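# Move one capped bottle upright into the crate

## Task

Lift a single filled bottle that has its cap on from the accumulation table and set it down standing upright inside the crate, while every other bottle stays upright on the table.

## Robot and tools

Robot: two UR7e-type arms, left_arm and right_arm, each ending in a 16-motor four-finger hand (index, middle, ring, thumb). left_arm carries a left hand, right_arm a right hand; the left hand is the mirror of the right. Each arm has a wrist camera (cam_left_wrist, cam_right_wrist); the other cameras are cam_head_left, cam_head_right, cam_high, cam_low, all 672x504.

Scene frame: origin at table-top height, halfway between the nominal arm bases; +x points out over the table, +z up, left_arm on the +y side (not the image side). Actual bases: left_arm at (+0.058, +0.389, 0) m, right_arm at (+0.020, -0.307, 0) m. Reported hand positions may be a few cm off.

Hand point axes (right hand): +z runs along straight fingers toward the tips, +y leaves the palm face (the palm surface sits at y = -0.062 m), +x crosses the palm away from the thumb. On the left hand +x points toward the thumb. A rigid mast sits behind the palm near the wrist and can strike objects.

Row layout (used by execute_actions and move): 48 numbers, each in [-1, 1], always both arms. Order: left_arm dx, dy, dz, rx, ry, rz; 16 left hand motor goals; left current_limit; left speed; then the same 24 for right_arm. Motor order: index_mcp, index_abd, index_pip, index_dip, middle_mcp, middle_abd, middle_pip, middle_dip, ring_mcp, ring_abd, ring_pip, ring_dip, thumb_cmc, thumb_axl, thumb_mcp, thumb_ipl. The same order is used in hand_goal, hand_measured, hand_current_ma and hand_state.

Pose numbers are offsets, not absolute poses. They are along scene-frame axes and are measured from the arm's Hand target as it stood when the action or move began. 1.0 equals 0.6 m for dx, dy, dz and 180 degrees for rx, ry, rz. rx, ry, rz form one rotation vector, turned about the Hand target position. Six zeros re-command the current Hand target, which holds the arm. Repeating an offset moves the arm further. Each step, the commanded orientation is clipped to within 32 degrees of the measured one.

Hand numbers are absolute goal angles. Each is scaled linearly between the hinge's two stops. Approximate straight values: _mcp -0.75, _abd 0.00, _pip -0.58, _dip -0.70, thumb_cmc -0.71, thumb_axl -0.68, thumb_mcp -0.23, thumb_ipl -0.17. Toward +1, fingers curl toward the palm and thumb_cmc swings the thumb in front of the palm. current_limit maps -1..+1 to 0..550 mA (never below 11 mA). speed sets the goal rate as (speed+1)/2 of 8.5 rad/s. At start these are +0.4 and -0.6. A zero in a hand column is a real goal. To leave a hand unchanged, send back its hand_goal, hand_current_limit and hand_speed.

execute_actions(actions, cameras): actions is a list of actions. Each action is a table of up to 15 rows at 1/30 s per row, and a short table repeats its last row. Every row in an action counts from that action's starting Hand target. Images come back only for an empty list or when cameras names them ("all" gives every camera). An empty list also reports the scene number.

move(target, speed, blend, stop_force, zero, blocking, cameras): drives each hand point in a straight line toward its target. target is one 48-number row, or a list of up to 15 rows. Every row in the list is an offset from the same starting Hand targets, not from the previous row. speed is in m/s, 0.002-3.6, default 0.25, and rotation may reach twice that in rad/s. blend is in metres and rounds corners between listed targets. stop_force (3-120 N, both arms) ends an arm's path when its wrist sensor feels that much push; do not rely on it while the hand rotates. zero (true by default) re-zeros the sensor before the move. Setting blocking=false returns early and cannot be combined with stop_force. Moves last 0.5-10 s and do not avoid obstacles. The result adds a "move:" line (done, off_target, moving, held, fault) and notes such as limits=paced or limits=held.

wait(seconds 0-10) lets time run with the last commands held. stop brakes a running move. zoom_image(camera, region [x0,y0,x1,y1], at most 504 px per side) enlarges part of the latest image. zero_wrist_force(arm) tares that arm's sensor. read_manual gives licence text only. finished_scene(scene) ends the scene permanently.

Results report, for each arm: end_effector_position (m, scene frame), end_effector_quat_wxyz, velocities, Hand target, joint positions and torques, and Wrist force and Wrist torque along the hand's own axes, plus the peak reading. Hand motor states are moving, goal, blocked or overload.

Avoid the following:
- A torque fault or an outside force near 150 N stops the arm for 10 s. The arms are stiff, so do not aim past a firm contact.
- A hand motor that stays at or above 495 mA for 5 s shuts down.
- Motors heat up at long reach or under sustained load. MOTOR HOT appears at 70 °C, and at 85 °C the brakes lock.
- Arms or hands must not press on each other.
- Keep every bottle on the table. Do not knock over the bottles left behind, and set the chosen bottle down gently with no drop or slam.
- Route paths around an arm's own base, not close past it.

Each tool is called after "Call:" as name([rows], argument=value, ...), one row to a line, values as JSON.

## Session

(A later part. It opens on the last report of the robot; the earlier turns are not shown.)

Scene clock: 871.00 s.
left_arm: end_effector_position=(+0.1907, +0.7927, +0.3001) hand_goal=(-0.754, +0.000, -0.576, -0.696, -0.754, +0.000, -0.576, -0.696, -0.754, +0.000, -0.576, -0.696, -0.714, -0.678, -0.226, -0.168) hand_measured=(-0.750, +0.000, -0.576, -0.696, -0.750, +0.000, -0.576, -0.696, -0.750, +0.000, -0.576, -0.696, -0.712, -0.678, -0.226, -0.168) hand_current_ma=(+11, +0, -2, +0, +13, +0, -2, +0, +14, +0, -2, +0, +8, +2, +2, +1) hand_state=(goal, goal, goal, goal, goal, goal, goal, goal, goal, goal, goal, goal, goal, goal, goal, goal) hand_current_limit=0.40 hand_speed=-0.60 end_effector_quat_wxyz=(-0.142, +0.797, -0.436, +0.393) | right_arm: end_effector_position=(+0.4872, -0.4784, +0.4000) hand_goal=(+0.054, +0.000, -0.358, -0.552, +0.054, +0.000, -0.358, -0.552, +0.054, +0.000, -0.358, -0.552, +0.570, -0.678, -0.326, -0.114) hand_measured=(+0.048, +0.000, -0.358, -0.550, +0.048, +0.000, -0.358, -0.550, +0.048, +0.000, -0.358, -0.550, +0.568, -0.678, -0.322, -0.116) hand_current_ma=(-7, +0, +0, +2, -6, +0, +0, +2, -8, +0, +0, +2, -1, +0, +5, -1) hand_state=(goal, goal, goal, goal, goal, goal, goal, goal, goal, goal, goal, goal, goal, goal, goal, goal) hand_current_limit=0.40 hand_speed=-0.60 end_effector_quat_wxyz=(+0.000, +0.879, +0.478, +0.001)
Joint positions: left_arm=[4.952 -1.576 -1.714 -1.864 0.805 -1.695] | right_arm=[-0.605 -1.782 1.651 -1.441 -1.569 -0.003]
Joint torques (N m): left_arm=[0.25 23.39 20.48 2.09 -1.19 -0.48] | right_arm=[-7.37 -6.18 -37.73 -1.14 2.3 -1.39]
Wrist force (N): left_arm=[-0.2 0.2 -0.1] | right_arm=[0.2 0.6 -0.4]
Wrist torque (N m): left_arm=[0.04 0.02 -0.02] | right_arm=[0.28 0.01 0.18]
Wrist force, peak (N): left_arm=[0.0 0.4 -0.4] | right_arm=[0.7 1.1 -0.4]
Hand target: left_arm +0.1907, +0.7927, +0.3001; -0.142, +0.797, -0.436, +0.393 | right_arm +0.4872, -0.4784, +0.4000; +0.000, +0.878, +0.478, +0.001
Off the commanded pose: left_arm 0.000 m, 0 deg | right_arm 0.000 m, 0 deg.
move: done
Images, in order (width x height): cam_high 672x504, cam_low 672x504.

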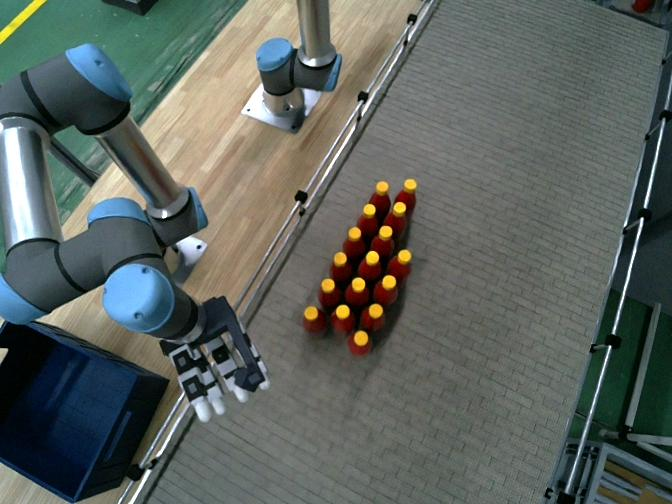

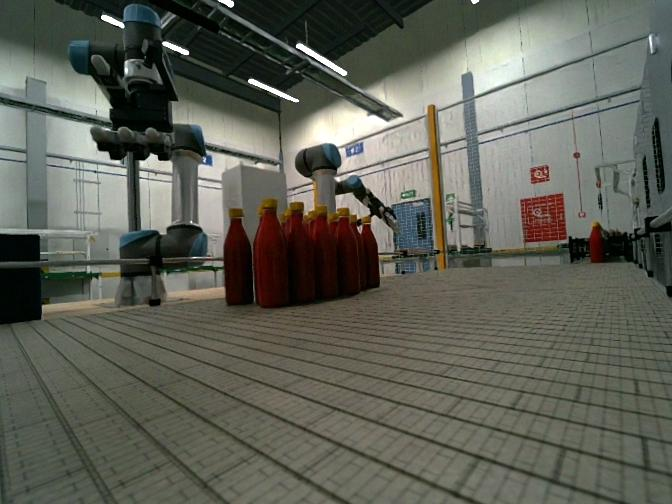

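Call:
move([
  [0,0,0,0,0,0,-0.754,0,-0.576,-0.696,-0.754,0,-0.576,-0.696,-0.754,0,-0.576,-0.696,-0.714,-0.678,-0.226,-0.168,0.4,-0.6,-0.1187,-0.1828,0.0955,-0.1682,0.1092,0,0.055,0,-0.358,-0.551,0.055,0,-0.358,-0.551,0.055,0,-0.358,-0.551,0.571,-0.677,-0.326,-0.1135,0.4,-0.6],
  [0,0,0,0,0,0,-0.754,0,-0.576,-0.696,-0.754,0,-0.576,-0.696,-0.754,0,-0.576,-0.696,-0.714,-0.678,-0.226,-0.168,0.4,-0.6,-0.1825,-0.2813,0.2902,-0.3284,0.2132,0,0.055,0,-0.358,-0.551,0.055,0,-0.358,-0.551,0.055,0,-0.358,-0.551,0.571,-0.677,-0.326,-0.1135,0.4,-0.6],
  [0,0,0,0,0,0,-0.754,0,-0.576,-0.696,-0.754,0,-0.576,-0.696,-0.754,0,-0.576,-0.696,-0.714,-0.678,-0.226,-0.168,0.4,-0.6,-0.1862,-0.2868,0.4428,-0.4352,0.2826,0,0.055,0,-0.358,-0.551,0.055,0,-0.358,-0.551,0.055,0,-0.358,-0.551,0.571,-0.677,-0.326,-0.1135,0.4,-0.6],
  [0,0,0,0,0,0,-0.754,0,-0.576,-0.696,-0.754,0,-0.576,-0.696,-0.754,0,-0.576,-0.696,-0.714,-0.678,-0.226,-0.168,0.4,-0.6,-0.1572,-0.2422,0.586,-0.5420,0.3519,0,0.055,0,-0.358,-0.551,0.055,0,-0.358,-0.551,0.055,0,-0.358,-0.551,0.571,-0.677,-0.326,-0.1135,0.4,-0.6],
], speed=0.4, blend=[0.03,0.03,0.03,0], cameras=["cam_high"])

Scene clock: 896.20 s.
left_arm: end_effector_position=(+0.1907, +0.7927, +0.3001) hand_goal=(-0.754, +0.000, -0.576, -0.696, -0.754, +0.000, -0.576, -0.696, -0.754, +0.000, -0.576, -0.696, -0.714, -0.678, -0.226, -0.168) hand_measured=(-0.750, +0.000, -0.576, -0.696, -0.750, +0.000, -0.576, -0.696, -0.750, +0.000, -0.576, -0.696, -0.712, -0.678, -0.226, -0.168) hand_current_ma=(+11, +0, -2, +0, +13, +0, -2, +0, +14, +0, -2, +0, +8, +2, +2, +1) hand_state=(goal, goal, goal, goal, goal, goal, goal, goal, goal, goal, goal, goal, goal, goal, goal, goal) hand_current_limit=0.40 hand_speed=-0.60 end_effector_quat_wxyz=(-0.142, +0.797, -0.436, +0.393) | right_arm: end_effector_position=(+0.3928, -0.6237, +0.7515) hand_goal=(+0.054, +0.000, -0.358, -0.552, +0.054, +0.000, -0.358, -0.552, +0.054, +0.000, -0.358, -0.552, +0.570, -0.678, -0.326, -0.114) hand_measured=(+0.056, +0.002, -0.358, -0.550, +0.054, +0.002, -0.358, -0.550, +0.056, +0.002, -0.358, -0.550, +0.576, -0.678, -0.326, -0.116) hand_current_ma=(+1, +1, +0, +2, +1, +1, +0, +2, +1, +1, +0, +2, +8, +0, +0, -1) hand_state=(goal, goal, goal, goal, goal, goal, goal, goal, goal, goal, goal, goal, goal, goal, goal, goal) hand_current_limit=0.40 hand_speed=-0.60 end_effector_quat_wxyz=(-0.405, -0.464, -0.253, +0.746)
Joint positions: left_arm=[4.952 -1.576 -1.714 -1.864 0.805 -1.695] | right_arm=[-0.604 -1.782 1.648 -1.433 -3.599 0.003]
Joint torques (N m): left_arm=[-0.83 22.39 21.73 2.12 -0.93 -0.7] | right_arm=[-7.46 -6.95 -37.12 -4.01 -4.12 -1.15]
Wrist force (N): left_arm=[-0.1 0.0 -0.1] | right_arm=[2.5 -1.3 -0.9]
Wrist torque (N m): left_arm=[0.01 0.01 -0.02] | right_arm=[-0.21 -0.03 0.12]
Wrist force, peak (N): left_arm=[0.2 0.4 0.3] | right_arm=[3.2 -1.3 -0.9]
Hand target: left_arm +0.1907, +0.7927, +0.3001; -0.142, +0.797, -0.436, +0.393 | right_arm +0.3929, -0.6237, +0.7516; -0.405, -0.464, -0.253, +0.746
Off the commanded pose: left_arm 0.000 m, 0 deg | right_arm 0.000 m, 0 deg.
move: done
Images, in order (width x height): cam_high 672x504.

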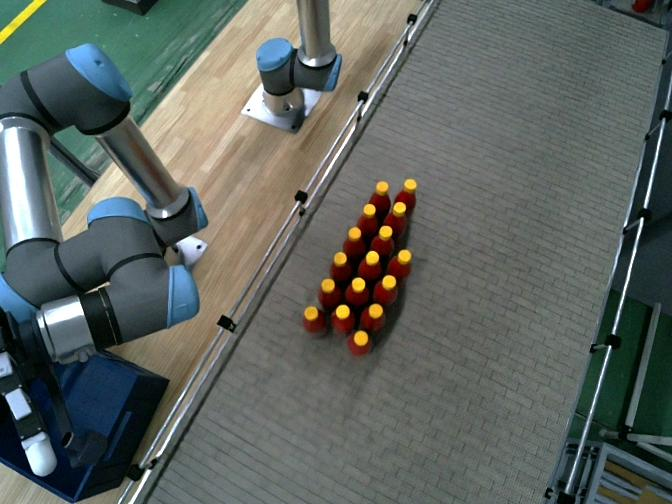

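Call:
move([
  [0,0,0,0,0,0,-0.754,0,-0.576,-0.696,-0.754,0,-0.576,-0.696,-0.754,0,-0.576,-0.696,-0.714,-0.678,-0.226,-0.168,0.4,-0.6,0.0882,-0.0573,-0.2467,0.1508,0.2322,0,0.055,0,-0.358,-0.551,0.055,0,-0.358,-0.551,0.055,0,-0.358,-0.551,0.571,-0.677,-0.326,-0.1135,0.4,-0.6],
  [0,0,0,0,0,0,-0.754,0,-0.576,-0.696,-0.754,0,-0.576,-0.696,-0.754,0,-0.576,-0.696,-0.714,-0.678,-0.226,-0.168,0.4,-0.6,0.0362,-0.0235,-0.501,0.2924,0.4504,0,0.055,0,-0.358,-0.551,0.055,0,-0.358,-0.551,0.055,0,-0.358,-0.551,0.571,-0.677,-0.326,-0.1135,0.4,-0.6],
], speed=0.35, blend=[0.03,0], cameras=["cam_high"])

Scene clock: 913.93 s.
left_arm: end_effector_position=(+0.1907, +0.7927, +0.3001) hand_goal=(-0.754, +0.000, -0.576, -0.696, -0.754, +0.000, -0.576, -0.696, -0.754, +0.000, -0.576, -0.696, -0.714, -0.678, -0.226, -0.168) hand_measured=(-0.750, +0.000, -0.576, -0.696, -0.750, +0.000, -0.576, -0.696, -0.750, +0.000, -0.576, -0.696, -0.712, -0.678, -0.226, -0.168) hand_current_ma=(+11, +0, -2, +0, +13, +0, -2, +0, +14, +0, -2, +0, +8, +2, +2, +1) hand_state=(goal, goal, goal, goal, goal, goal, goal, goal, goal, goal, goal, goal, goal, goal, goal, goal) hand_current_limit=0.40 hand_speed=-0.60 end_effector_quat_wxyz=(-0.142, +0.797, -0.436, +0.393) | right_arm: end_effector_position=(+0.4146, -0.6378, +0.4510) hand_goal=(+0.054, +0.000, -0.358, -0.552, +0.054, +0.000, -0.358, -0.552, +0.054, +0.000, -0.358, -0.552, +0.570, -0.678, -0.326, -0.114) hand_measured=(+0.058, +0.002, -0.358, -0.550, +0.058, +0.002, -0.358, -0.550, +0.058, +0.002, -0.358, -0.550, +0.572, -0.678, -0.326, -0.116) hand_current_ma=(+5, +1, +0, +2, +4, +1, +0, +2, +5, +1, +0, +2, +2, +0, +0, -1) hand_state=(goal, goal, goal, goal, goal, goal, goal, goal, goal, goal, goal, goal, goal, goal, goal, goal) hand_current_limit=0.40 hand_speed=-0.60 end_effector_quat_wxyz=(-0.078, +0.006, +0.725, -0.684)
Joint positions: left_arm=[4.952 -1.576 -1.714 -1.864 0.805 -1.695] | right_arm=[-0.604 -1.514 1.356 0.276 -3.6 0]
Joint torques (N m): left_arm=[0.15 22.6 21.27 2.39 -0.86 -0.53] | right_arm=[-7.55 -15.39 -35.29 1.17 -1.74 1.61]
Wrist force (N): left_arm=[-0.1 0.3 0.3] | right_arm=[0.8 1.3 -0.4]
Wrist torque (N m): left_arm=[0.01 0.01 -0.02] | right_arm=[0.10 0.03 0.18]
Wrist force, peak (N): left_arm=[0.0 0.5 -0.3] | right_arm=[3.1 -1.6 -1.1]
Hand target: left_arm +0.1907, +0.7927, +0.3001; -0.142, +0.797, -0.436, +0.393 | right_arm +0.4146, -0.6378, +0.4510; -0.078, +0.005, +0.725, -0.684
Off the commanded pose: left_arm 0.000 m, 0 deg | right_arm 0.000 m, 0 deg.
move: done
Images, in order (width x height): cam_high 672x504.

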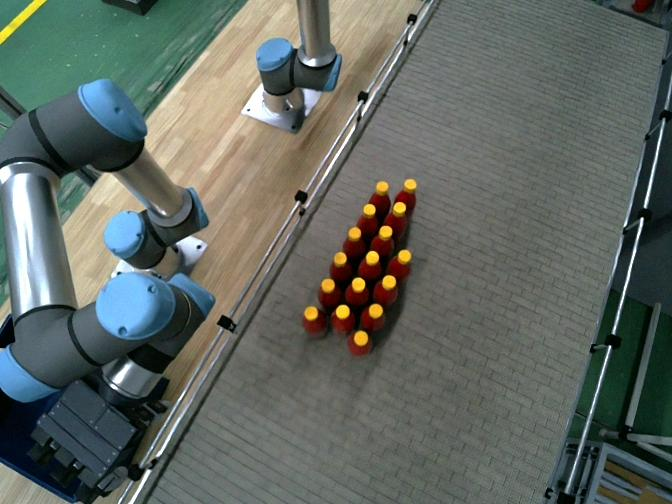

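Call:
move(target=[0,0,0,0,0,0,-0.754,0,-0.576,-0.696,-0.754,0,-0.576,-0.696,-0.754,0,-0.576,-0.696,-0.714,-0.678,-0.226,-0.168,0.4,-0.6,0.267,0.5827,-0.1517,0.0309,-0.0246,0.3519,0.055,0,-0.358,-0.551,0.055,0,-0.358,-0.551,0.055,0,-0.358,-0.551,0.571,-0.677,-0.326,-0.1135,0.4,-0.6], speed=0.3, cameras=["cam_high","cam_low","cam_head_left"])

Scene clock: 929.90 s.
left_arm: end_effector_position=(+0.1907, +0.7927, +0.3001) hand_goal=(-0.754, +0.000, -0.576, -0.696, -0.754, +0.000, -0.576, -0.696, -0.754, +0.000, -0.576, -0.696, -0.714, -0.678, -0.226, -0.168) hand_measured=(-0.750, +0.000, -0.576, -0.696, -0.750, +0.000, -0.576, -0.696, -0.750, +0.000, -0.576, -0.696, -0.712, -0.678, -0.226, -0.168) hand_current_ma=(+11, +0, -2, +0, +13, +0, -2, +0, +14, +0, -2, +0, +8, +2, +2, +1) hand_state=(goal, goal, goal, goal, goal, goal, goal, goal, goal, goal, goal, goal, goal, goal, goal, goal) hand_current_limit=0.40 hand_speed=-0.60 end_effector_quat_wxyz=(-0.142, +0.797, -0.436, +0.393) | right_arm: end_effector_position=(+0.5747, -0.2883, +0.3600) hand_goal=(+0.054, +0.000, -0.358, -0.552, +0.054, +0.000, -0.358, -0.552, +0.054, +0.000, -0.358, -0.552, +0.570, -0.678, -0.326, -0.114) hand_measured=(+0.058, +0.002, -0.358, -0.550, +0.058, +0.002, -0.358, -0.550, +0.058, +0.002, -0.358, -0.550, +0.572, -0.678, -0.326, -0.116) hand_current_ma=(+5, +1, +0, +2, +4, +1, +0, +2, +5, +1, +0, +2, +1, +0, +0, -1) hand_state=(goal, goal, goal, goal, goal, goal, goal, goal, goal, goal, goal, goal, goal, goal, goal, goal) hand_current_limit=0.40 hand_speed=-0.60 end_effector_quat_wxyz=(+0.319, -0.354, +0.653, -0.588)
Joint positions: left_arm=[4.952 -1.576 -1.714 -1.864 0.805 -1.695] | right_arm=[-0.067 -1.634 1.683 0.073 -4.178 0.062]
Joint torques (N m): left_arm=[-1.33 22.11 21.3 2.06 -1.02 -0.55] | right_arm=[7.47 -12.39 -37.05 -2.62 -1.96 1.48]
Wrist force (N): left_arm=[0.1 0.1 0.0] | right_arm=[1.3 1.3 -0.5]
Wrist torque (N m): left_arm=[0.02 -0.01 0.00] | right_arm=[0.15 -0.09 0.21]
Wrist force, peak (N): left_arm=[0.0 0.6 0.1] | right_arm=[1.3 1.5 -0.7]
Hand target: left_arm +0.1907, +0.7927, +0.3001; -0.142, +0.797, -0.436, +0.393 | right_arm +0.5748, -0.2882, +0.3599; +0.319, -0.354, +0.653, -0.588
Off the commanded pose: left_arm 0.000 m, 0 deg | right_arm 0.000 m, 0 deg.
move: done
Images, in order (width x height): cam_head_left 672x504, cam_high 672x504, cam_low 672x504.

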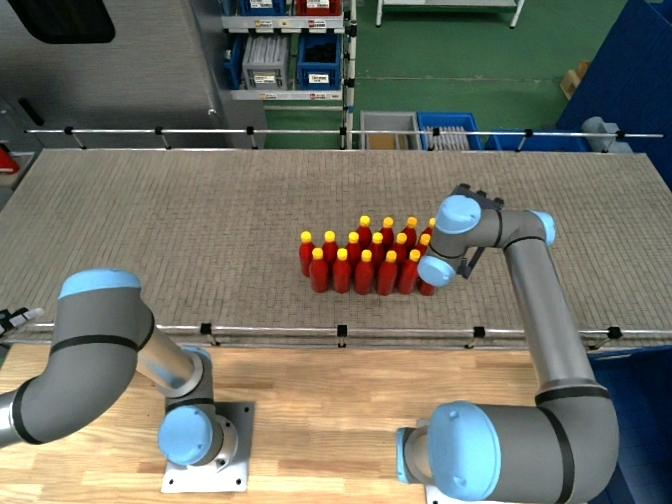

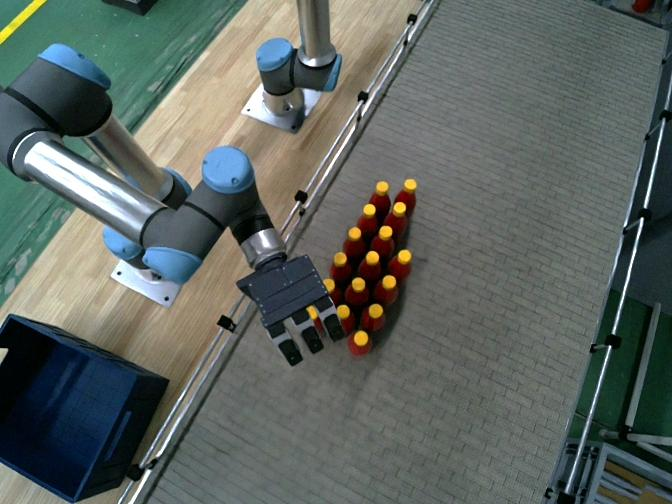

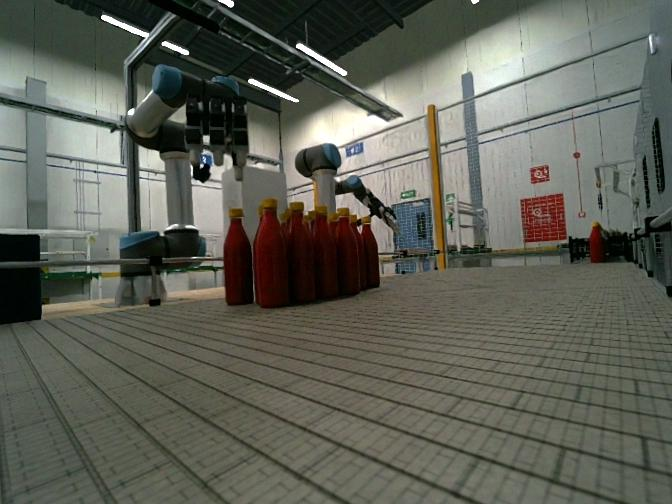

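Call:
move(target=[0,0,0,0,0,0,-0.754,0,-0.576,-0.696,-0.754,0,-0.576,-0.696,-0.754,0,-0.576,-0.696,-0.714,-0.678,-0.226,-0.168,0.4,-0.6,0,0,-0.305,0,0,0,0.055,0,-0.358,-0.551,0.055,0,-0.358,-0.551,0.055,0,-0.358,-0.551,0.571,-0.677,-0.326,-0.1135,0.4,-0.6], speed=0.1, stop_force=8, cameras=["cam_high","cam_low","cam_right_wrist"])

Call:
zoom_image(camera="cam_right_wrist", region=[272, 150, 522, 400])

Call:
zoom_image(camera="cam_low", region=[170, 160, 290, 310])

Scene clock: 940.23 s.
left_arm: end_effector_position=(+0.1907, +0.7927, +0.3001) hand_goal=(-0.754, +0.000, -0.576, -0.696, -0.754, +0.000, -0.576, -0.696, -0.754, +0.000, -0.576, -0.696, -0.714, -0.678, -0.226, -0.168) hand_measured=(-0.750, +0.000, -0.576, -0.696, -0.750, +0.000, -0.576, -0.696, -0.750, +0.000, -0.576, -0.696, -0.712, -0.678, -0.226, -0.168) hand_current_ma=(+11, +0, -2, +0, +13, +0, -2, +0, +14, +0, -2, +0, +8, +2, +2, +1) hand_state=(goal, goal, goal, goal, goal, goal, goal, goal, goal, goal, goal, goal, goal, goal, goal, goal) hand_current_limit=0.40 hand_speed=-0.60 end_effector_quat_wxyz=(-0.142, +0.797, -0.436, +0.393) | right_arm: end_effector_position=(+0.5748, -0.2882, +0.1769) hand_goal=(+0.054, +0.000, -0.358, -0.552, +0.054, +0.000, -0.358, -0.552, +0.054, +0.000, -0.358, -0.552, +0.570, -0.678, -0.326, -0.114) hand_measured=(+0.058, +0.002, -0.358, -0.550, +0.058, +0.002, -0.358, -0.550, +0.058, +0.002, -0.358, -0.550, +0.572, -0.678, -0.326, -0.116) hand_current_ma=(+5, +1, +0, +2, +4, +1, +0, +2, +5, +1, +0, +2, +1, +0, +0, -1) hand_state=(goal, goal, goal, goal, goal, goal, goal, goal, goal, goal, goal, goal, goal, goal, goal, goal) hand_current_limit=0.40 hand_speed=-0.60 end_effector_quat_wxyz=(+0.319, -0.354, +0.653, -0.588)
Joint positions: left_arm=[4.952 -1.576 -1.714 -1.864 0.805 -1.695] | right_arm=[-0.067 -1.503 2.044 -0.419 -4.179 0.062]
Joint torques (N m): left_arm=[-0.35 22.25 21.71 2.27 -0.87 -0.7] | right_arm=[7.58 -15.09 -10.11 -2.76 0.95 -1.58]
Wrist force (N): left_arm=[0.1 0.1 0.2] | right_arm=[1.1 1.3 -0.1]
Wrist torque (N m): left_arm=[0.00 -0.02 0.00] | right_arm=[0.12 -0.04 0.34]
Wrist force, peak (N): left_arm=[0.2 0.5 0.3] | right_arm=[1.2 1.8 -0.4]
Hand target: left_arm +0.1907, +0.7927, +0.3001; -0.142, +0.797, -0.436, +0.393 | right_arm +0.5748, -0.2882, +0.1769; +0.319, -0.354, +0.653, -0.588
Off the commanded pose: left_arm 0.000 m, 0 deg | right_arm 0.000 m, 0 deg.
move: done
Images, in order (width x height): cam_high 672x504, cam_low 672x504, cam_right_wrist 672x504.

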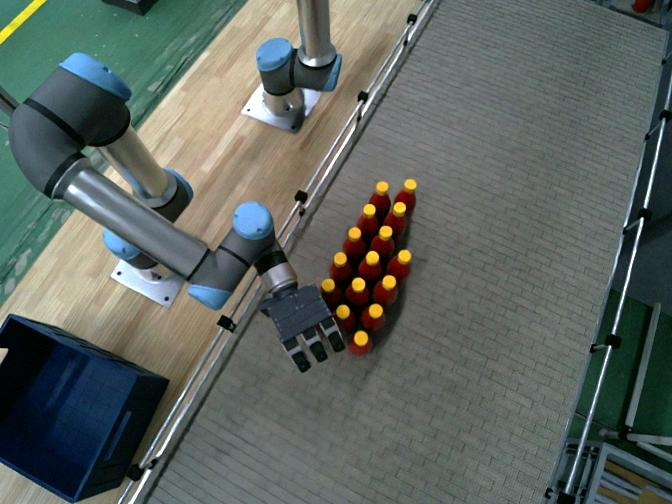

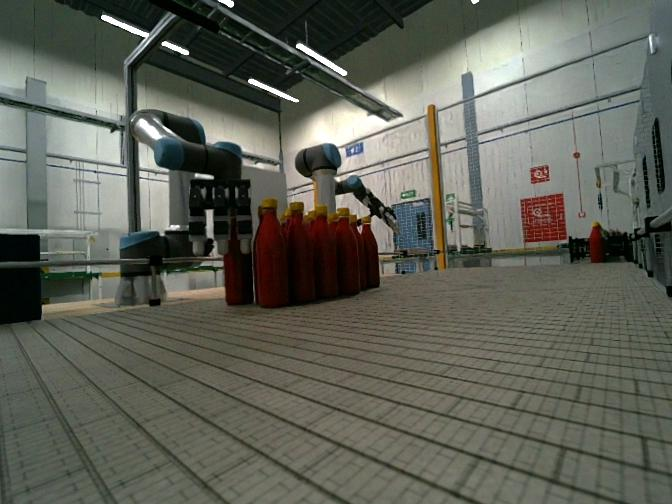

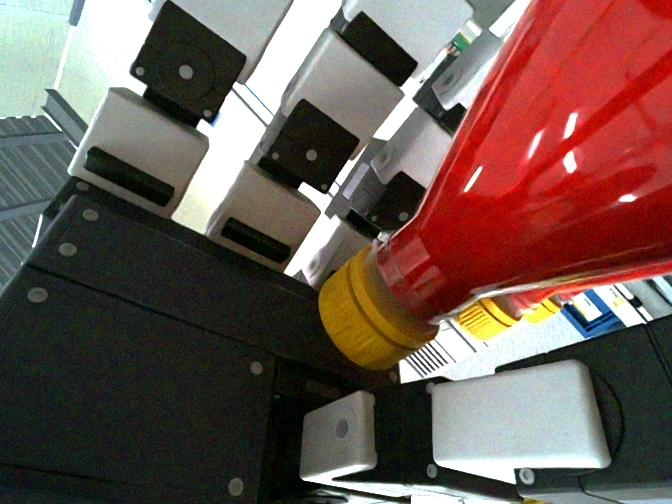

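Scaled by 2.016 from the camera's 672x504 image, which has a finer 960x720 frame.

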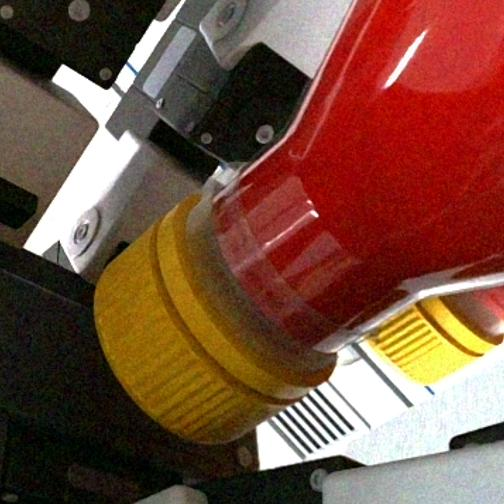

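Scaled by 3.360 from the camera's 672x504 image, which has a finer 960x720 frame.

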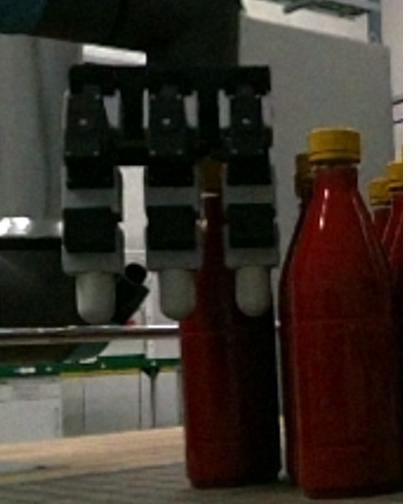

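Call:
execute_actions([
  [[0,0,0,0,0,0,-0.754,0,-0.576,-0.696,-0.754,0,-0.576,-0.696,-0.754,0,-0.576,-0.696,-0.714,-0.678,-0.226,-0.168,0.4,-0.6,0,0,0,0,0,0,0.397,0,-0.4015,-0.4638,0.397,0,-0.4015,-0.4638,0.055,0,-0.358,-0.551,0.571,-0.677,-0.0449,-0.1135,0.2,-0.88]],
  [[0,0,0,0,0,0,-0.754,0,-0.576,-0.696,-0.754,0,-0.576,-0.696,-0.754,0,-0.576,-0.696,-0.714,-0.678,-0.226,-0.168,0.4,-0.6,0,0,0,0,0,0,0.397,0,-0.4015,-0.4638,0.397,0,-0.4015,-0.4638,0.055,0,-0.358,-0.551,0.571,-0.677,-0.0449,-0.1135,0.2,-0.88]],
  [[0,0,0,0,0,0,-0.754,0,-0.576,-0.696,-0.754,0,-0.576,-0.696,-0.754,0,-0.576,-0.696,-0.714,-0.678,-0.226,-0.168,0.4,-0.6,0,0,0,0,0,0,0.397,0,-0.4015,-0.4638,0.397,0,-0.4015,-0.4638,0.055,0,-0.358,-0.551,0.571,-0.677,-0.0449,-0.1135,0.2,-0.88]],
], cameras=["cam_high","cam_low","cam_right_wrist"])

Call:
zoom_image(camera="cam_low", region=[170, 160, 290, 310])

Scene clock: 961.67 s.
left_arm: end_effector_position=(+0.1907, +0.7927, +0.3001) hand_goal=(-0.754, +0.000, -0.576, -0.696, -0.754, +0.000, -0.576, -0.696, -0.754, +0.000, -0.576, -0.696, -0.714, -0.678, -0.226, -0.168) hand_measured=(-0.750, +0.000, -0.576, -0.696, -0.750, +0.000, -0.576, -0.696, -0.750, +0.000, -0.576, -0.696, -0.712, -0.678, -0.226, -0.168) hand_current_ma=(+11, +0, -2, +0, +13, +0, -2, +0, +14, +0, -2, +0, +8, +2, +2, +1) hand_state=(goal, goal, goal, goal, goal, goal, goal, goal, goal, goal, goal, goal, goal, goal, goal, goal) hand_current_limit=0.40 hand_speed=-0.60 end_effector_quat_wxyz=(-0.142, +0.797, -0.436, +0.393) | right_arm: end_effector_position=(+0.5748, -0.2882, +0.1769) hand_goal=(+0.396, +0.000, -0.402, -0.464, +0.396, +0.000, -0.402, -0.464, +0.054, +0.000, -0.358, -0.552, +0.570, -0.678, -0.044, -0.114) hand_measured=(+0.288, +0.002, -0.428, -0.474, +0.320, +0.004, -0.422, -0.470, +0.058, +0.002, -0.358, -0.550, +0.560, -0.678, -0.220, -0.140) hand_current_ma=(-330, +1, -47, -12, -233, +2, -34, -8, +5, +1, +0, +2, -15, +0, -330, -76) hand_state=(blocked, goal, blocked, goal, blocked, goal, goal, goal, goal, goal, goal, goal, goal, goal, blocked, blocked) hand_current_limit=0.20 hand_speed=-0.88 end_effector_quat_wxyz=(+0.319, -0.354, +0.653, -0.588)
Joint positions: left_arm=[4.952 -1.576 -1.714 -1.864 0.805 -1.695] | right_arm=[-0.067 -1.503 2.044 -0.419 -4.179 0.062]
Joint torques (N m): left_arm=[0.32 22.05 22.35 2.35 -0.83 -0.85] | right_arm=[3.96 -16.03 -13.34 -1.18 1.62 -1.04]
Wrist force (N): left_arm=[0.2 0.2 0.0] | right_arm=[1.1 1.9 0.6]
Wrist torque (N m): left_arm=[0.03 -0.03 0.01] | right_arm=[0.40 -0.04 0.30]
Wrist force, peak (N): left_arm=[0.3 0.3 -0.3] | right_arm=[0.9 -1.2 -3.0]
Hand target: left_arm +0.1907, +0.7927, +0.3001; -0.142, +0.797, -0.436, +0.393 | right_arm +0.5748, -0.2882, +0.1769; +0.319, -0.354, +0.653, -0.588
Off the commanded pose: left_arm 0.000 m, 0 deg | right_arm 0.000 m, 0 deg.
Step readings (end_effector_position of left_arm | right_arm):
0: (+0.1907, +0.7927, +0.3001) | (+0.5748, -0.2882, +0.1769)
1: (+0.1907, +0.7927, +0.3001) | (+0.5748, -0.2882, +0.1769)
2: (+0.1907, +0.7927, +0.3001) | (+0.5748, -0.2882, +0.1769)
4: (+0.1907, +0.7927, +0.3001) | (+0.5748, -0.2882, +0.1769)
8: (+0.1907, +0.7927, +0.3001) | (+0.5748, -0.2882, +0.1769)
15: (+0.1907, +0.7927, +0.3001) | (+0.5748, -0.2882, +0.1769)
16: (+0.1907, +0.7927, +0.3001) | (+0.5748, -0.2882, +0.1769)
17: (+0.1907, +0.7927, +0.3001) | (+0.5748, -0.2882, +0.1769)
19: (+0.1907, +0.7927, +0.3001) | (+0.5748, -0.2882, +0.1769)
23: (+0.1907, +0.7927, +0.3001) | (+0.5748, -0.2882, +0.1769)
30: (+0.1907, +0.7927, +0.3001) | (+0.5748, -0.2882, +0.1769)
31: (+0.1907, +0.7927, +0.3001) | (+0.5748, -0.2882, +0.1769)
32: (+0.1907, +0.7927, +0.3001) | (+0.5748, -0.2882, +0.1769)
34: (+0.1907, +0.7927, +0.3001) | (+0.5748, -0.2882, +0.1769)
38: (+0.1907, +0.7927, +0.3001) | (+0.5748, -0.2882, +0.1769)
45: (+0.1907, +0.7927, +0.3001) | (+0.5748, -0.2882, +0.1769)
Images, in order (width x height): cam_high 672x504, cam_low 672x504, cam_right_wrist 672x504.

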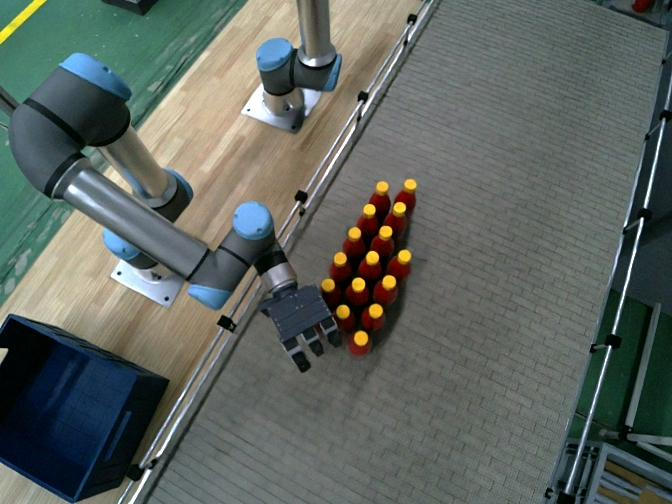

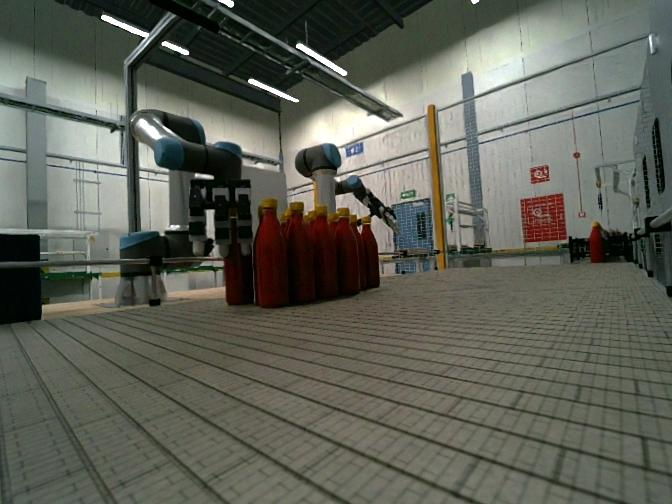

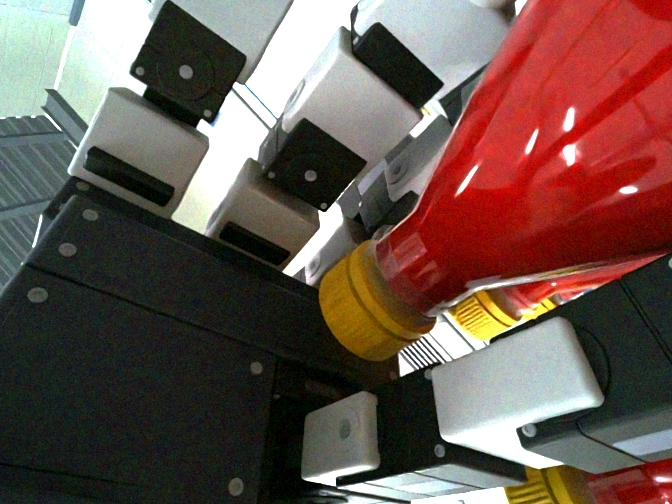

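Scaled by 3.360 from the camera's 672x504 image, which has a finer 960x720 frame.

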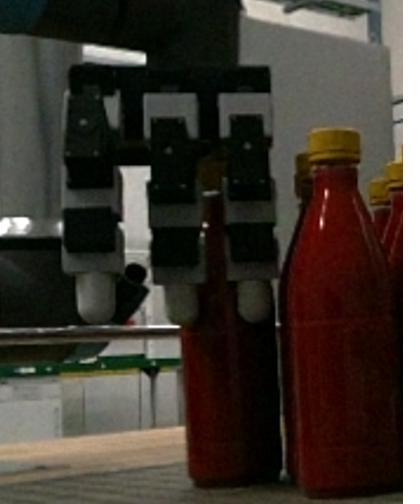

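Call:
execute_actions([
  [[0,0,0,0,0,0,-0.754,0,-0.576,-0.696,-0.754,0,-0.576,-0.696,-0.754,0,-0.576,-0.696,-0.714,-0.678,-0.226,-0.168,0.4,-0.6,0,0,0,0,0,0,0.44,0,-0.35,-0.42,0.50,0,-0.35,-0.42,0.055,0,-0.358,-0.551,0.571,-0.677,0.11,-0.02,0.74,-0.9]],
  [[0,0,0,0,0,0,-0.754,0,-0.576,-0.696,-0.754,0,-0.576,-0.696,-0.754,0,-0.576,-0.696,-0.714,-0.678,-0.226,-0.168,0.4,-0.6,0,0,0,0,0,0,0.44,0,-0.35,-0.42,0.50,0,-0.35,-0.42,0.055,0,-0.358,-0.551,0.571,-0.677,0.11,-0.02,0.74,-0.9]],
], cameras=["cam_low","cam_right_wrist"])

Scene clock: 979.03 s.
left_arm: end_effector_position=(+0.1907, +0.7927, +0.3001) hand_goal=(-0.754, +0.000, -0.576, -0.696, -0.754, +0.000, -0.576, -0.696, -0.754, +0.000, -0.576, -0.696, -0.714, -0.678, -0.226, -0.168) hand_measured=(-0.750, +0.000, -0.576, -0.696, -0.750, +0.000, -0.576, -0.696, -0.750, +0.000, -0.576, -0.696, -0.712, -0.678, -0.226, -0.168) hand_current_ma=(+11, +0, -2, +0, +13, +0, -2, +0, +14, +0, -2, +0, +8, +2, +2, +1) hand_state=(goal, goal, goal, goal, goal, goal, goal, goal, goal, goal, goal, goal, goal, goal, goal, goal) hand_current_limit=0.40 hand_speed=-0.60 end_effector_quat_wxyz=(-0.142, +0.797, -0.436, +0.393) | right_arm: end_effector_position=(+0.5748, -0.2882, +0.1769) hand_goal=(+0.440, +0.000, -0.350, -0.420, +0.500, +0.000, -0.350, -0.420, +0.054, +0.000, -0.358, -0.552, +0.570, -0.678, +0.110, -0.020) hand_measured=(+0.290, +0.006, -0.428, -0.466, +0.328, +0.006, -0.422, -0.464, +0.058, +0.002, -0.358, -0.550, +0.552, -0.678, -0.220, -0.130) hand_current_ma=(-479, +5, -219, -108, -478, +5, -198, -100, +5, +1, +0, +2, -32, +0, -479, -478) hand_state=(blocked, goal, blocked, blocked, blocked, goal, blocked, blocked, goal, goal, goal, goal, goal, goal, blocked, blocked) hand_current_limit=0.74 hand_speed=-0.90 end_effector_quat_wxyz=(+0.319, -0.354, +0.653, -0.588)
Joint positions: left_arm=[4.952 -1.576 -1.714 -1.864 0.805 -1.695] | right_arm=[-0.067 -1.503 2.044 -0.419 -4.179 0.062]
Joint torques (N m): left_arm=[-1.38 23.3 21.15 2.31 -0.7 -0.69] | right_arm=[-5.71 -21.82 -23.35 -2.57 1.75 0.26]
Wrist force (N): left_arm=[0.1 0.3 -0.1] | right_arm=[0.8 3.9 1.2]
Wrist torque (N m): left_arm=[0.05 -0.01 -0.01] | right_arm=[0.54 -0.02 0.32]
Wrist force, peak (N): left_arm=[0.2 0.4 0.3] | right_arm=[0.9 5.1 1.2]
Hand target: left_arm +0.1907, +0.7927, +0.3001; -0.142, +0.797, -0.436, +0.393 | right_arm +0.5748, -0.2882, +0.1769; +0.319, -0.354, +0.653, -0.588
Off the commanded pose: left_arm 0.000 m, 0 deg | right_arm 0.000 m, 0 deg.
Step readings (end_effector_position of left_arm | right_arm):
0: (+0.1907, +0.7927, +0.3001) | (+0.5748, -0.2882, +0.1769)
1: (+0.1907, +0.7927, +0.3001) | (+0.5748, -0.2882, +0.1769)
2: (+0.1907, +0.7927, +0.3001) | (+0.5748, -0.2882, +0.1769)
4: (+0.1907, +0.7927, +0.3001) | (+0.5748, -0.2882, +0.1769)
8: (+0.1907, +0.7927, +0.3001) | (+0.5748, -0.2882, +0.1769)
15: (+0.1907, +0.7927, +0.3001) | (+0.5748, -0.2882, +0.1769)
16: (+0.1907, +0.7927, +0.3001) | (+0.5748, -0.2882, +0.1769)
17: (+0.1907, +0.7927, +0.3001) | (+0.5748, -0.2882, +0.1769)
19: (+0.1907, +0.7927, +0.3001) | (+0.5748, -0.2882, +0.1769)
23: (+0.1907, +0.7927, +0.3001) | (+0.5748, -0.2882, +0.1769)
30: (+0.1907, +0.7927, +0.3001) | (+0.5748, -0.2882, +0.1769)
Images, in order (width x height): cam_low 672x504, cam_right_wrist 672x504.

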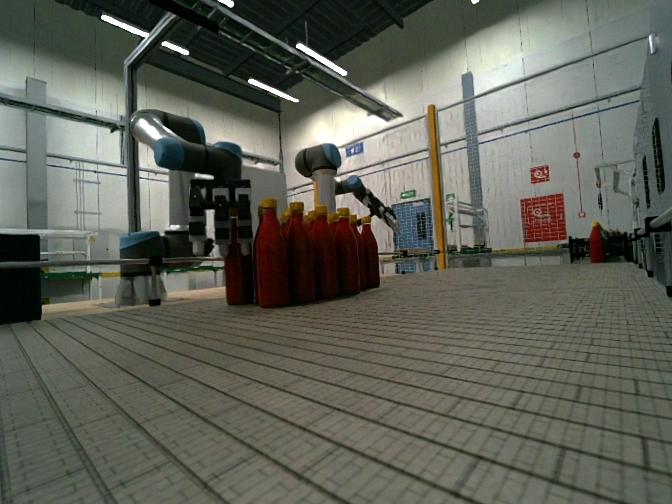

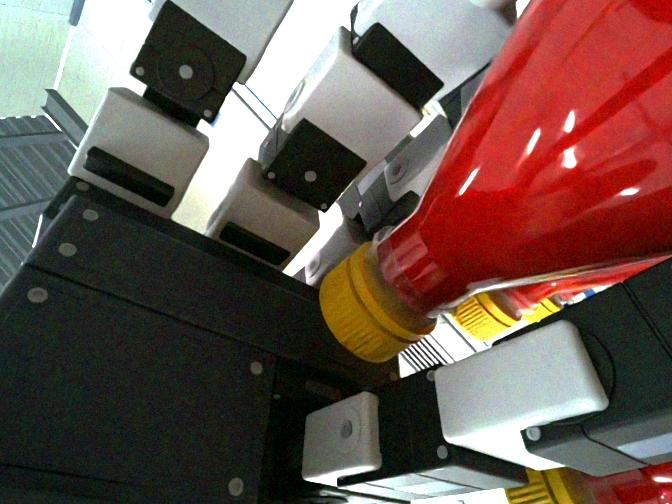

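Call:
move(target=[0,0,0,0,0,0,-0.754,0,-0.576,-0.696,-0.754,0,-0.576,-0.696,-0.754,0,-0.576,-0.696,-0.714,-0.678,-0.226,-0.168,0.4,-0.6,0,0,0.05,0,0,0,0.44,0,-0.35,-0.42,0.50,0,-0.35,-0.42,0.055,0,-0.358,-0.551,0.571,-0.677,0.11,-0.02,0.74,-0.9], speed=0.04, cameras=["cam_low","cam_right_wrist"])

Call:
zoom_image(camera="cam_low", region=[170, 160, 290, 310])

Scene clock: 986.50 s.
left_arm: end_effector_position=(+0.1907, +0.7927, +0.3001) hand_goal=(-0.754, +0.000, -0.576, -0.696, -0.754, +0.000, -0.576, -0.696, -0.754, +0.000, -0.576, -0.696, -0.714, -0.678, -0.226, -0.168) hand_measured=(-0.750, +0.000, -0.576, -0.696, -0.750, +0.000, -0.576, -0.696, -0.750, +0.000, -0.576, -0.696, -0.712, -0.678, -0.226, -0.168) hand_current_ma=(+11, +0, -2, +0, +13, +0, -2, +0, +14, +0, -2, +0, +8, +2, +2, +1) hand_state=(goal, goal, goal, goal, goal, goal, goal, goal, goal, goal, goal, goal, goal, goal, goal, goal) hand_current_limit=0.40 hand_speed=-0.60 end_effector_quat_wxyz=(-0.142, +0.797, -0.436, +0.393) | right_arm: end_effector_position=(+0.5748, -0.2882, +0.2068) hand_goal=(+0.440, +0.000, -0.350, -0.420, +0.500, +0.000, -0.350, -0.420, +0.054, +0.000, -0.358, -0.552, +0.570, -0.678, +0.110, -0.020) hand_measured=(+0.290, +0.006, -0.428, -0.466, +0.336, +0.016, -0.422, -0.464, +0.058, +0.002, -0.358, -0.550, +0.544, -0.678, -0.220, -0.124) hand_current_ma=(-478, +5, -219, -108, -478, +20, -198, -100, +5, +1, +0, +2, -52, +0, -478, -478) hand_state=(blocked, goal, blocked, blocked, blocked, goal, blocked, blocked, goal, goal, goal, goal, blocked, goal, blocked, blocked) hand_current_limit=0.74 hand_speed=-0.90 end_effector_quat_wxyz=(+0.319, -0.354, +0.653, -0.588)
Joint positions: left_arm=[4.952 -1.576 -1.714 -1.864 0.805 -1.695] | right_arm=[-0.067 -1.54 1.997 -0.335 -4.179 0.062]
Joint torques (N m): left_arm=[-0.89 23.18 20.27 2.3 -0.86 -1.03] | right_arm=[-0.92 -37.67 -38.3 -0.46 1.45 1.07]
Wrist force (N): left_arm=[-0.2 -0.1 -0.1] | right_arm=[1.2 7.0 0.1]
Wrist torque (N m): left_arm=[0.00 0.02 -0.02] | right_arm=[0.48 -0.07 0.32]
Wrist force, peak (N): left_arm=[-0.2 0.2 -0.5] | right_arm=[1.2 7.8 0.6]
Hand target: left_arm +0.1907, +0.7927, +0.3001; -0.142, +0.797, -0.436, +0.393 | right_arm +0.5748, -0.2882, +0.2069; +0.319, -0.354, +0.653, -0.588
Off the commanded pose: left_arm 0.000 m, 0 deg | right_arm 0.000 m, 0 deg.
move: done
Images, in order (width x height): cam_low 672x504, cam_right_wrist 672x504.

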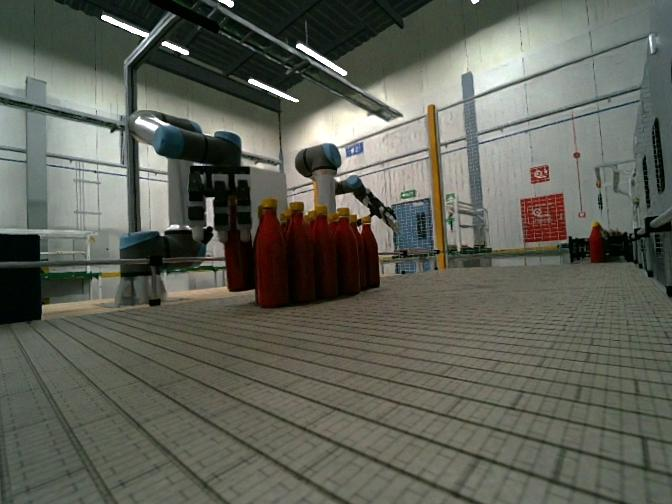

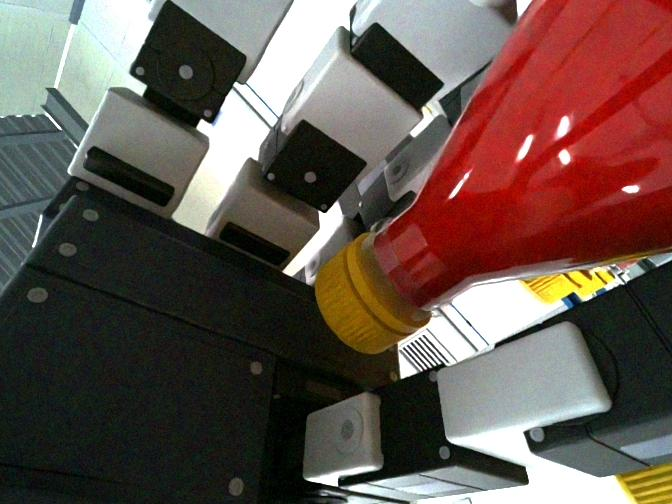

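Scaled by 3.360 from the camera's 672x504 image, which has a finer 960x720 frame.

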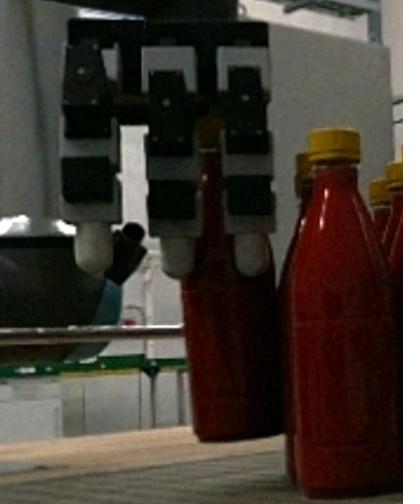

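Call:
move(target=[0,0,0,0,0,0,-0.754,0,-0.576,-0.696,-0.754,0,-0.576,-0.696,-0.754,0,-0.576,-0.696,-0.714,-0.678,-0.226,-0.168,0.4,-0.6,0,0,0.4167,0,0,0,0.44,0,-0.35,-0.42,0.50,0,-0.35,-0.42,0.055,0,-0.358,-0.551,0.571,-0.677,0.11,-0.02,0.74,-0.9], speed=0.1, cameras=["cam_low","cam_right_wrist","cam_high"])

Scene clock: 1033.57 s.
left_arm: end_effector_position=(+0.1907, +0.7927, +0.3001) hand_goal=(-0.754, +0.000, -0.576, -0.696, -0.754, +0.000, -0.576, -0.696, -0.754, +0.000, -0.576, -0.696, -0.714, -0.678, -0.226, -0.168) hand_measured=(-0.750, +0.000, -0.576, -0.696, -0.750, +0.000, -0.576, -0.696, -0.750, +0.000, -0.576, -0.696, -0.712, -0.678, -0.226, -0.168) hand_current_ma=(+11, +0, -2, +0, +13, +0, -2, +0, +14, +0, -2, +0, +8, +2, +2, +1) hand_state=(goal, goal, goal, goal, goal, goal, goal, goal, goal, goal, goal, goal, goal, goal, goal, goal) hand_current_limit=0.40 hand_speed=-0.60 end_effector_quat_wxyz=(-0.142, +0.797, -0.436, +0.393) | right_arm: end_effector_position=(+0.5748, -0.2882, +0.4569) hand_goal=(+0.440, +0.000, -0.350, -0.420, +0.500, +0.000, -0.350, -0.420, +0.054, +0.000, -0.358, -0.552, +0.570, -0.678, +0.110, -0.020) hand_measured=(+0.290, +0.006, -0.428, -0.466, +0.336, +0.016, -0.422, -0.464, +0.058, +0.002, -0.358, -0.550, +0.544, -0.678, -0.220, -0.124) hand_current_ma=(-479, +5, -219, -108, -478, +20, -198, -100, +5, +1, +0, +2, -52, +0, -479, -478) hand_state=(blocked, goal, blocked, blocked, blocked, goal, blocked, blocked, goal, goal, goal, goal, blocked, goal, blocked, blocked) hand_current_limit=0.74 hand_speed=-0.90 end_effector_quat_wxyz=(+0.319, -0.354, +0.653, -0.588)
Joint positions: left_arm=[4.952 -1.576 -1.714 -1.864 0.805 -1.695] | right_arm=[-0.067 -1.617 1.418 0.32 -4.179 0.062]
Joint torques (N m): left_arm=[0.37 22.45 21.48 2.48 -0.77 -0.88] | right_arm=[-5.86 -16 -38.21 -0.41 2.48 1.77]
Wrist force (N): left_arm=[-0.1 0.3 -0.3] | right_arm=[1.2 7.3 0.3]
Wrist torque (N m): left_arm=[0.06 0.01 -0.02] | right_arm=[0.48 -0.06 0.18]
Wrist force, peak (N): left_arm=[0.2 0.4 -0.4] | right_arm=[1.1 8.0 0.4]
Hand target: left_arm +0.1907, +0.7927, +0.3001; -0.142, +0.797, -0.436, +0.393 | right_arm +0.5748, -0.2882, +0.4570; +0.319, -0.354, +0.653, -0.588
Off the commanded pose: left_arm 0.000 m, 0 deg | right_arm 0.000 m, 0 deg.
move: done
Images, in order (width x height): cam_high 672x504, cam_low 672x504, cam_right_wrist 672x504.

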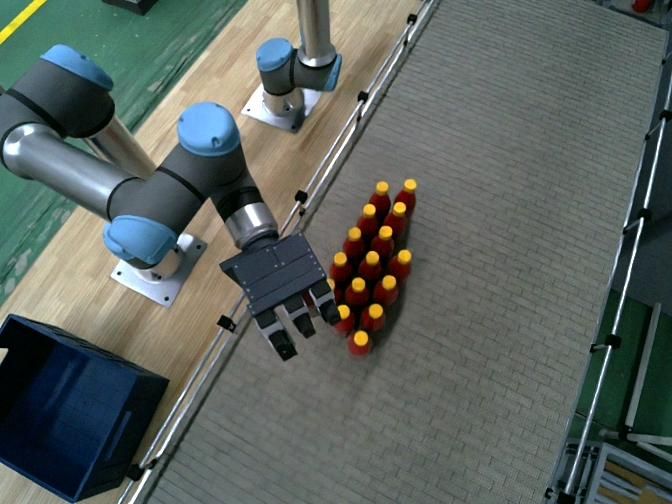

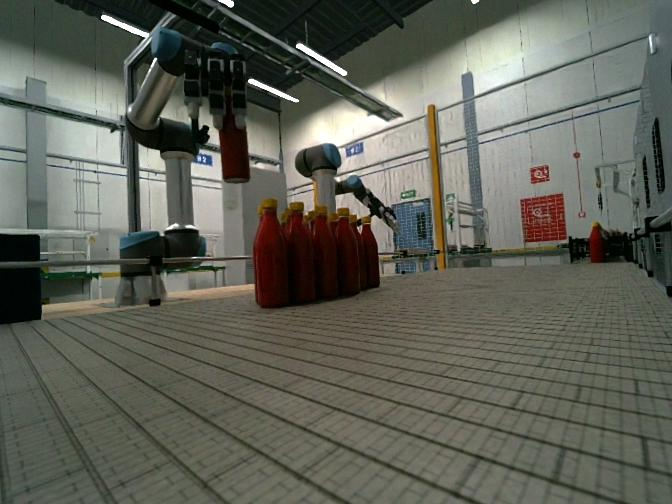

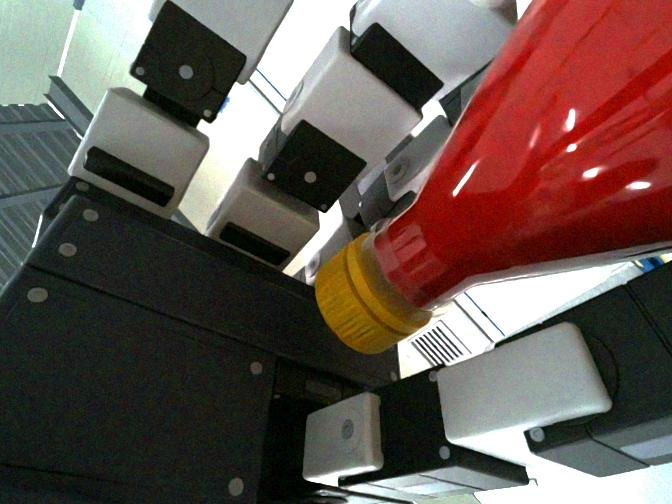

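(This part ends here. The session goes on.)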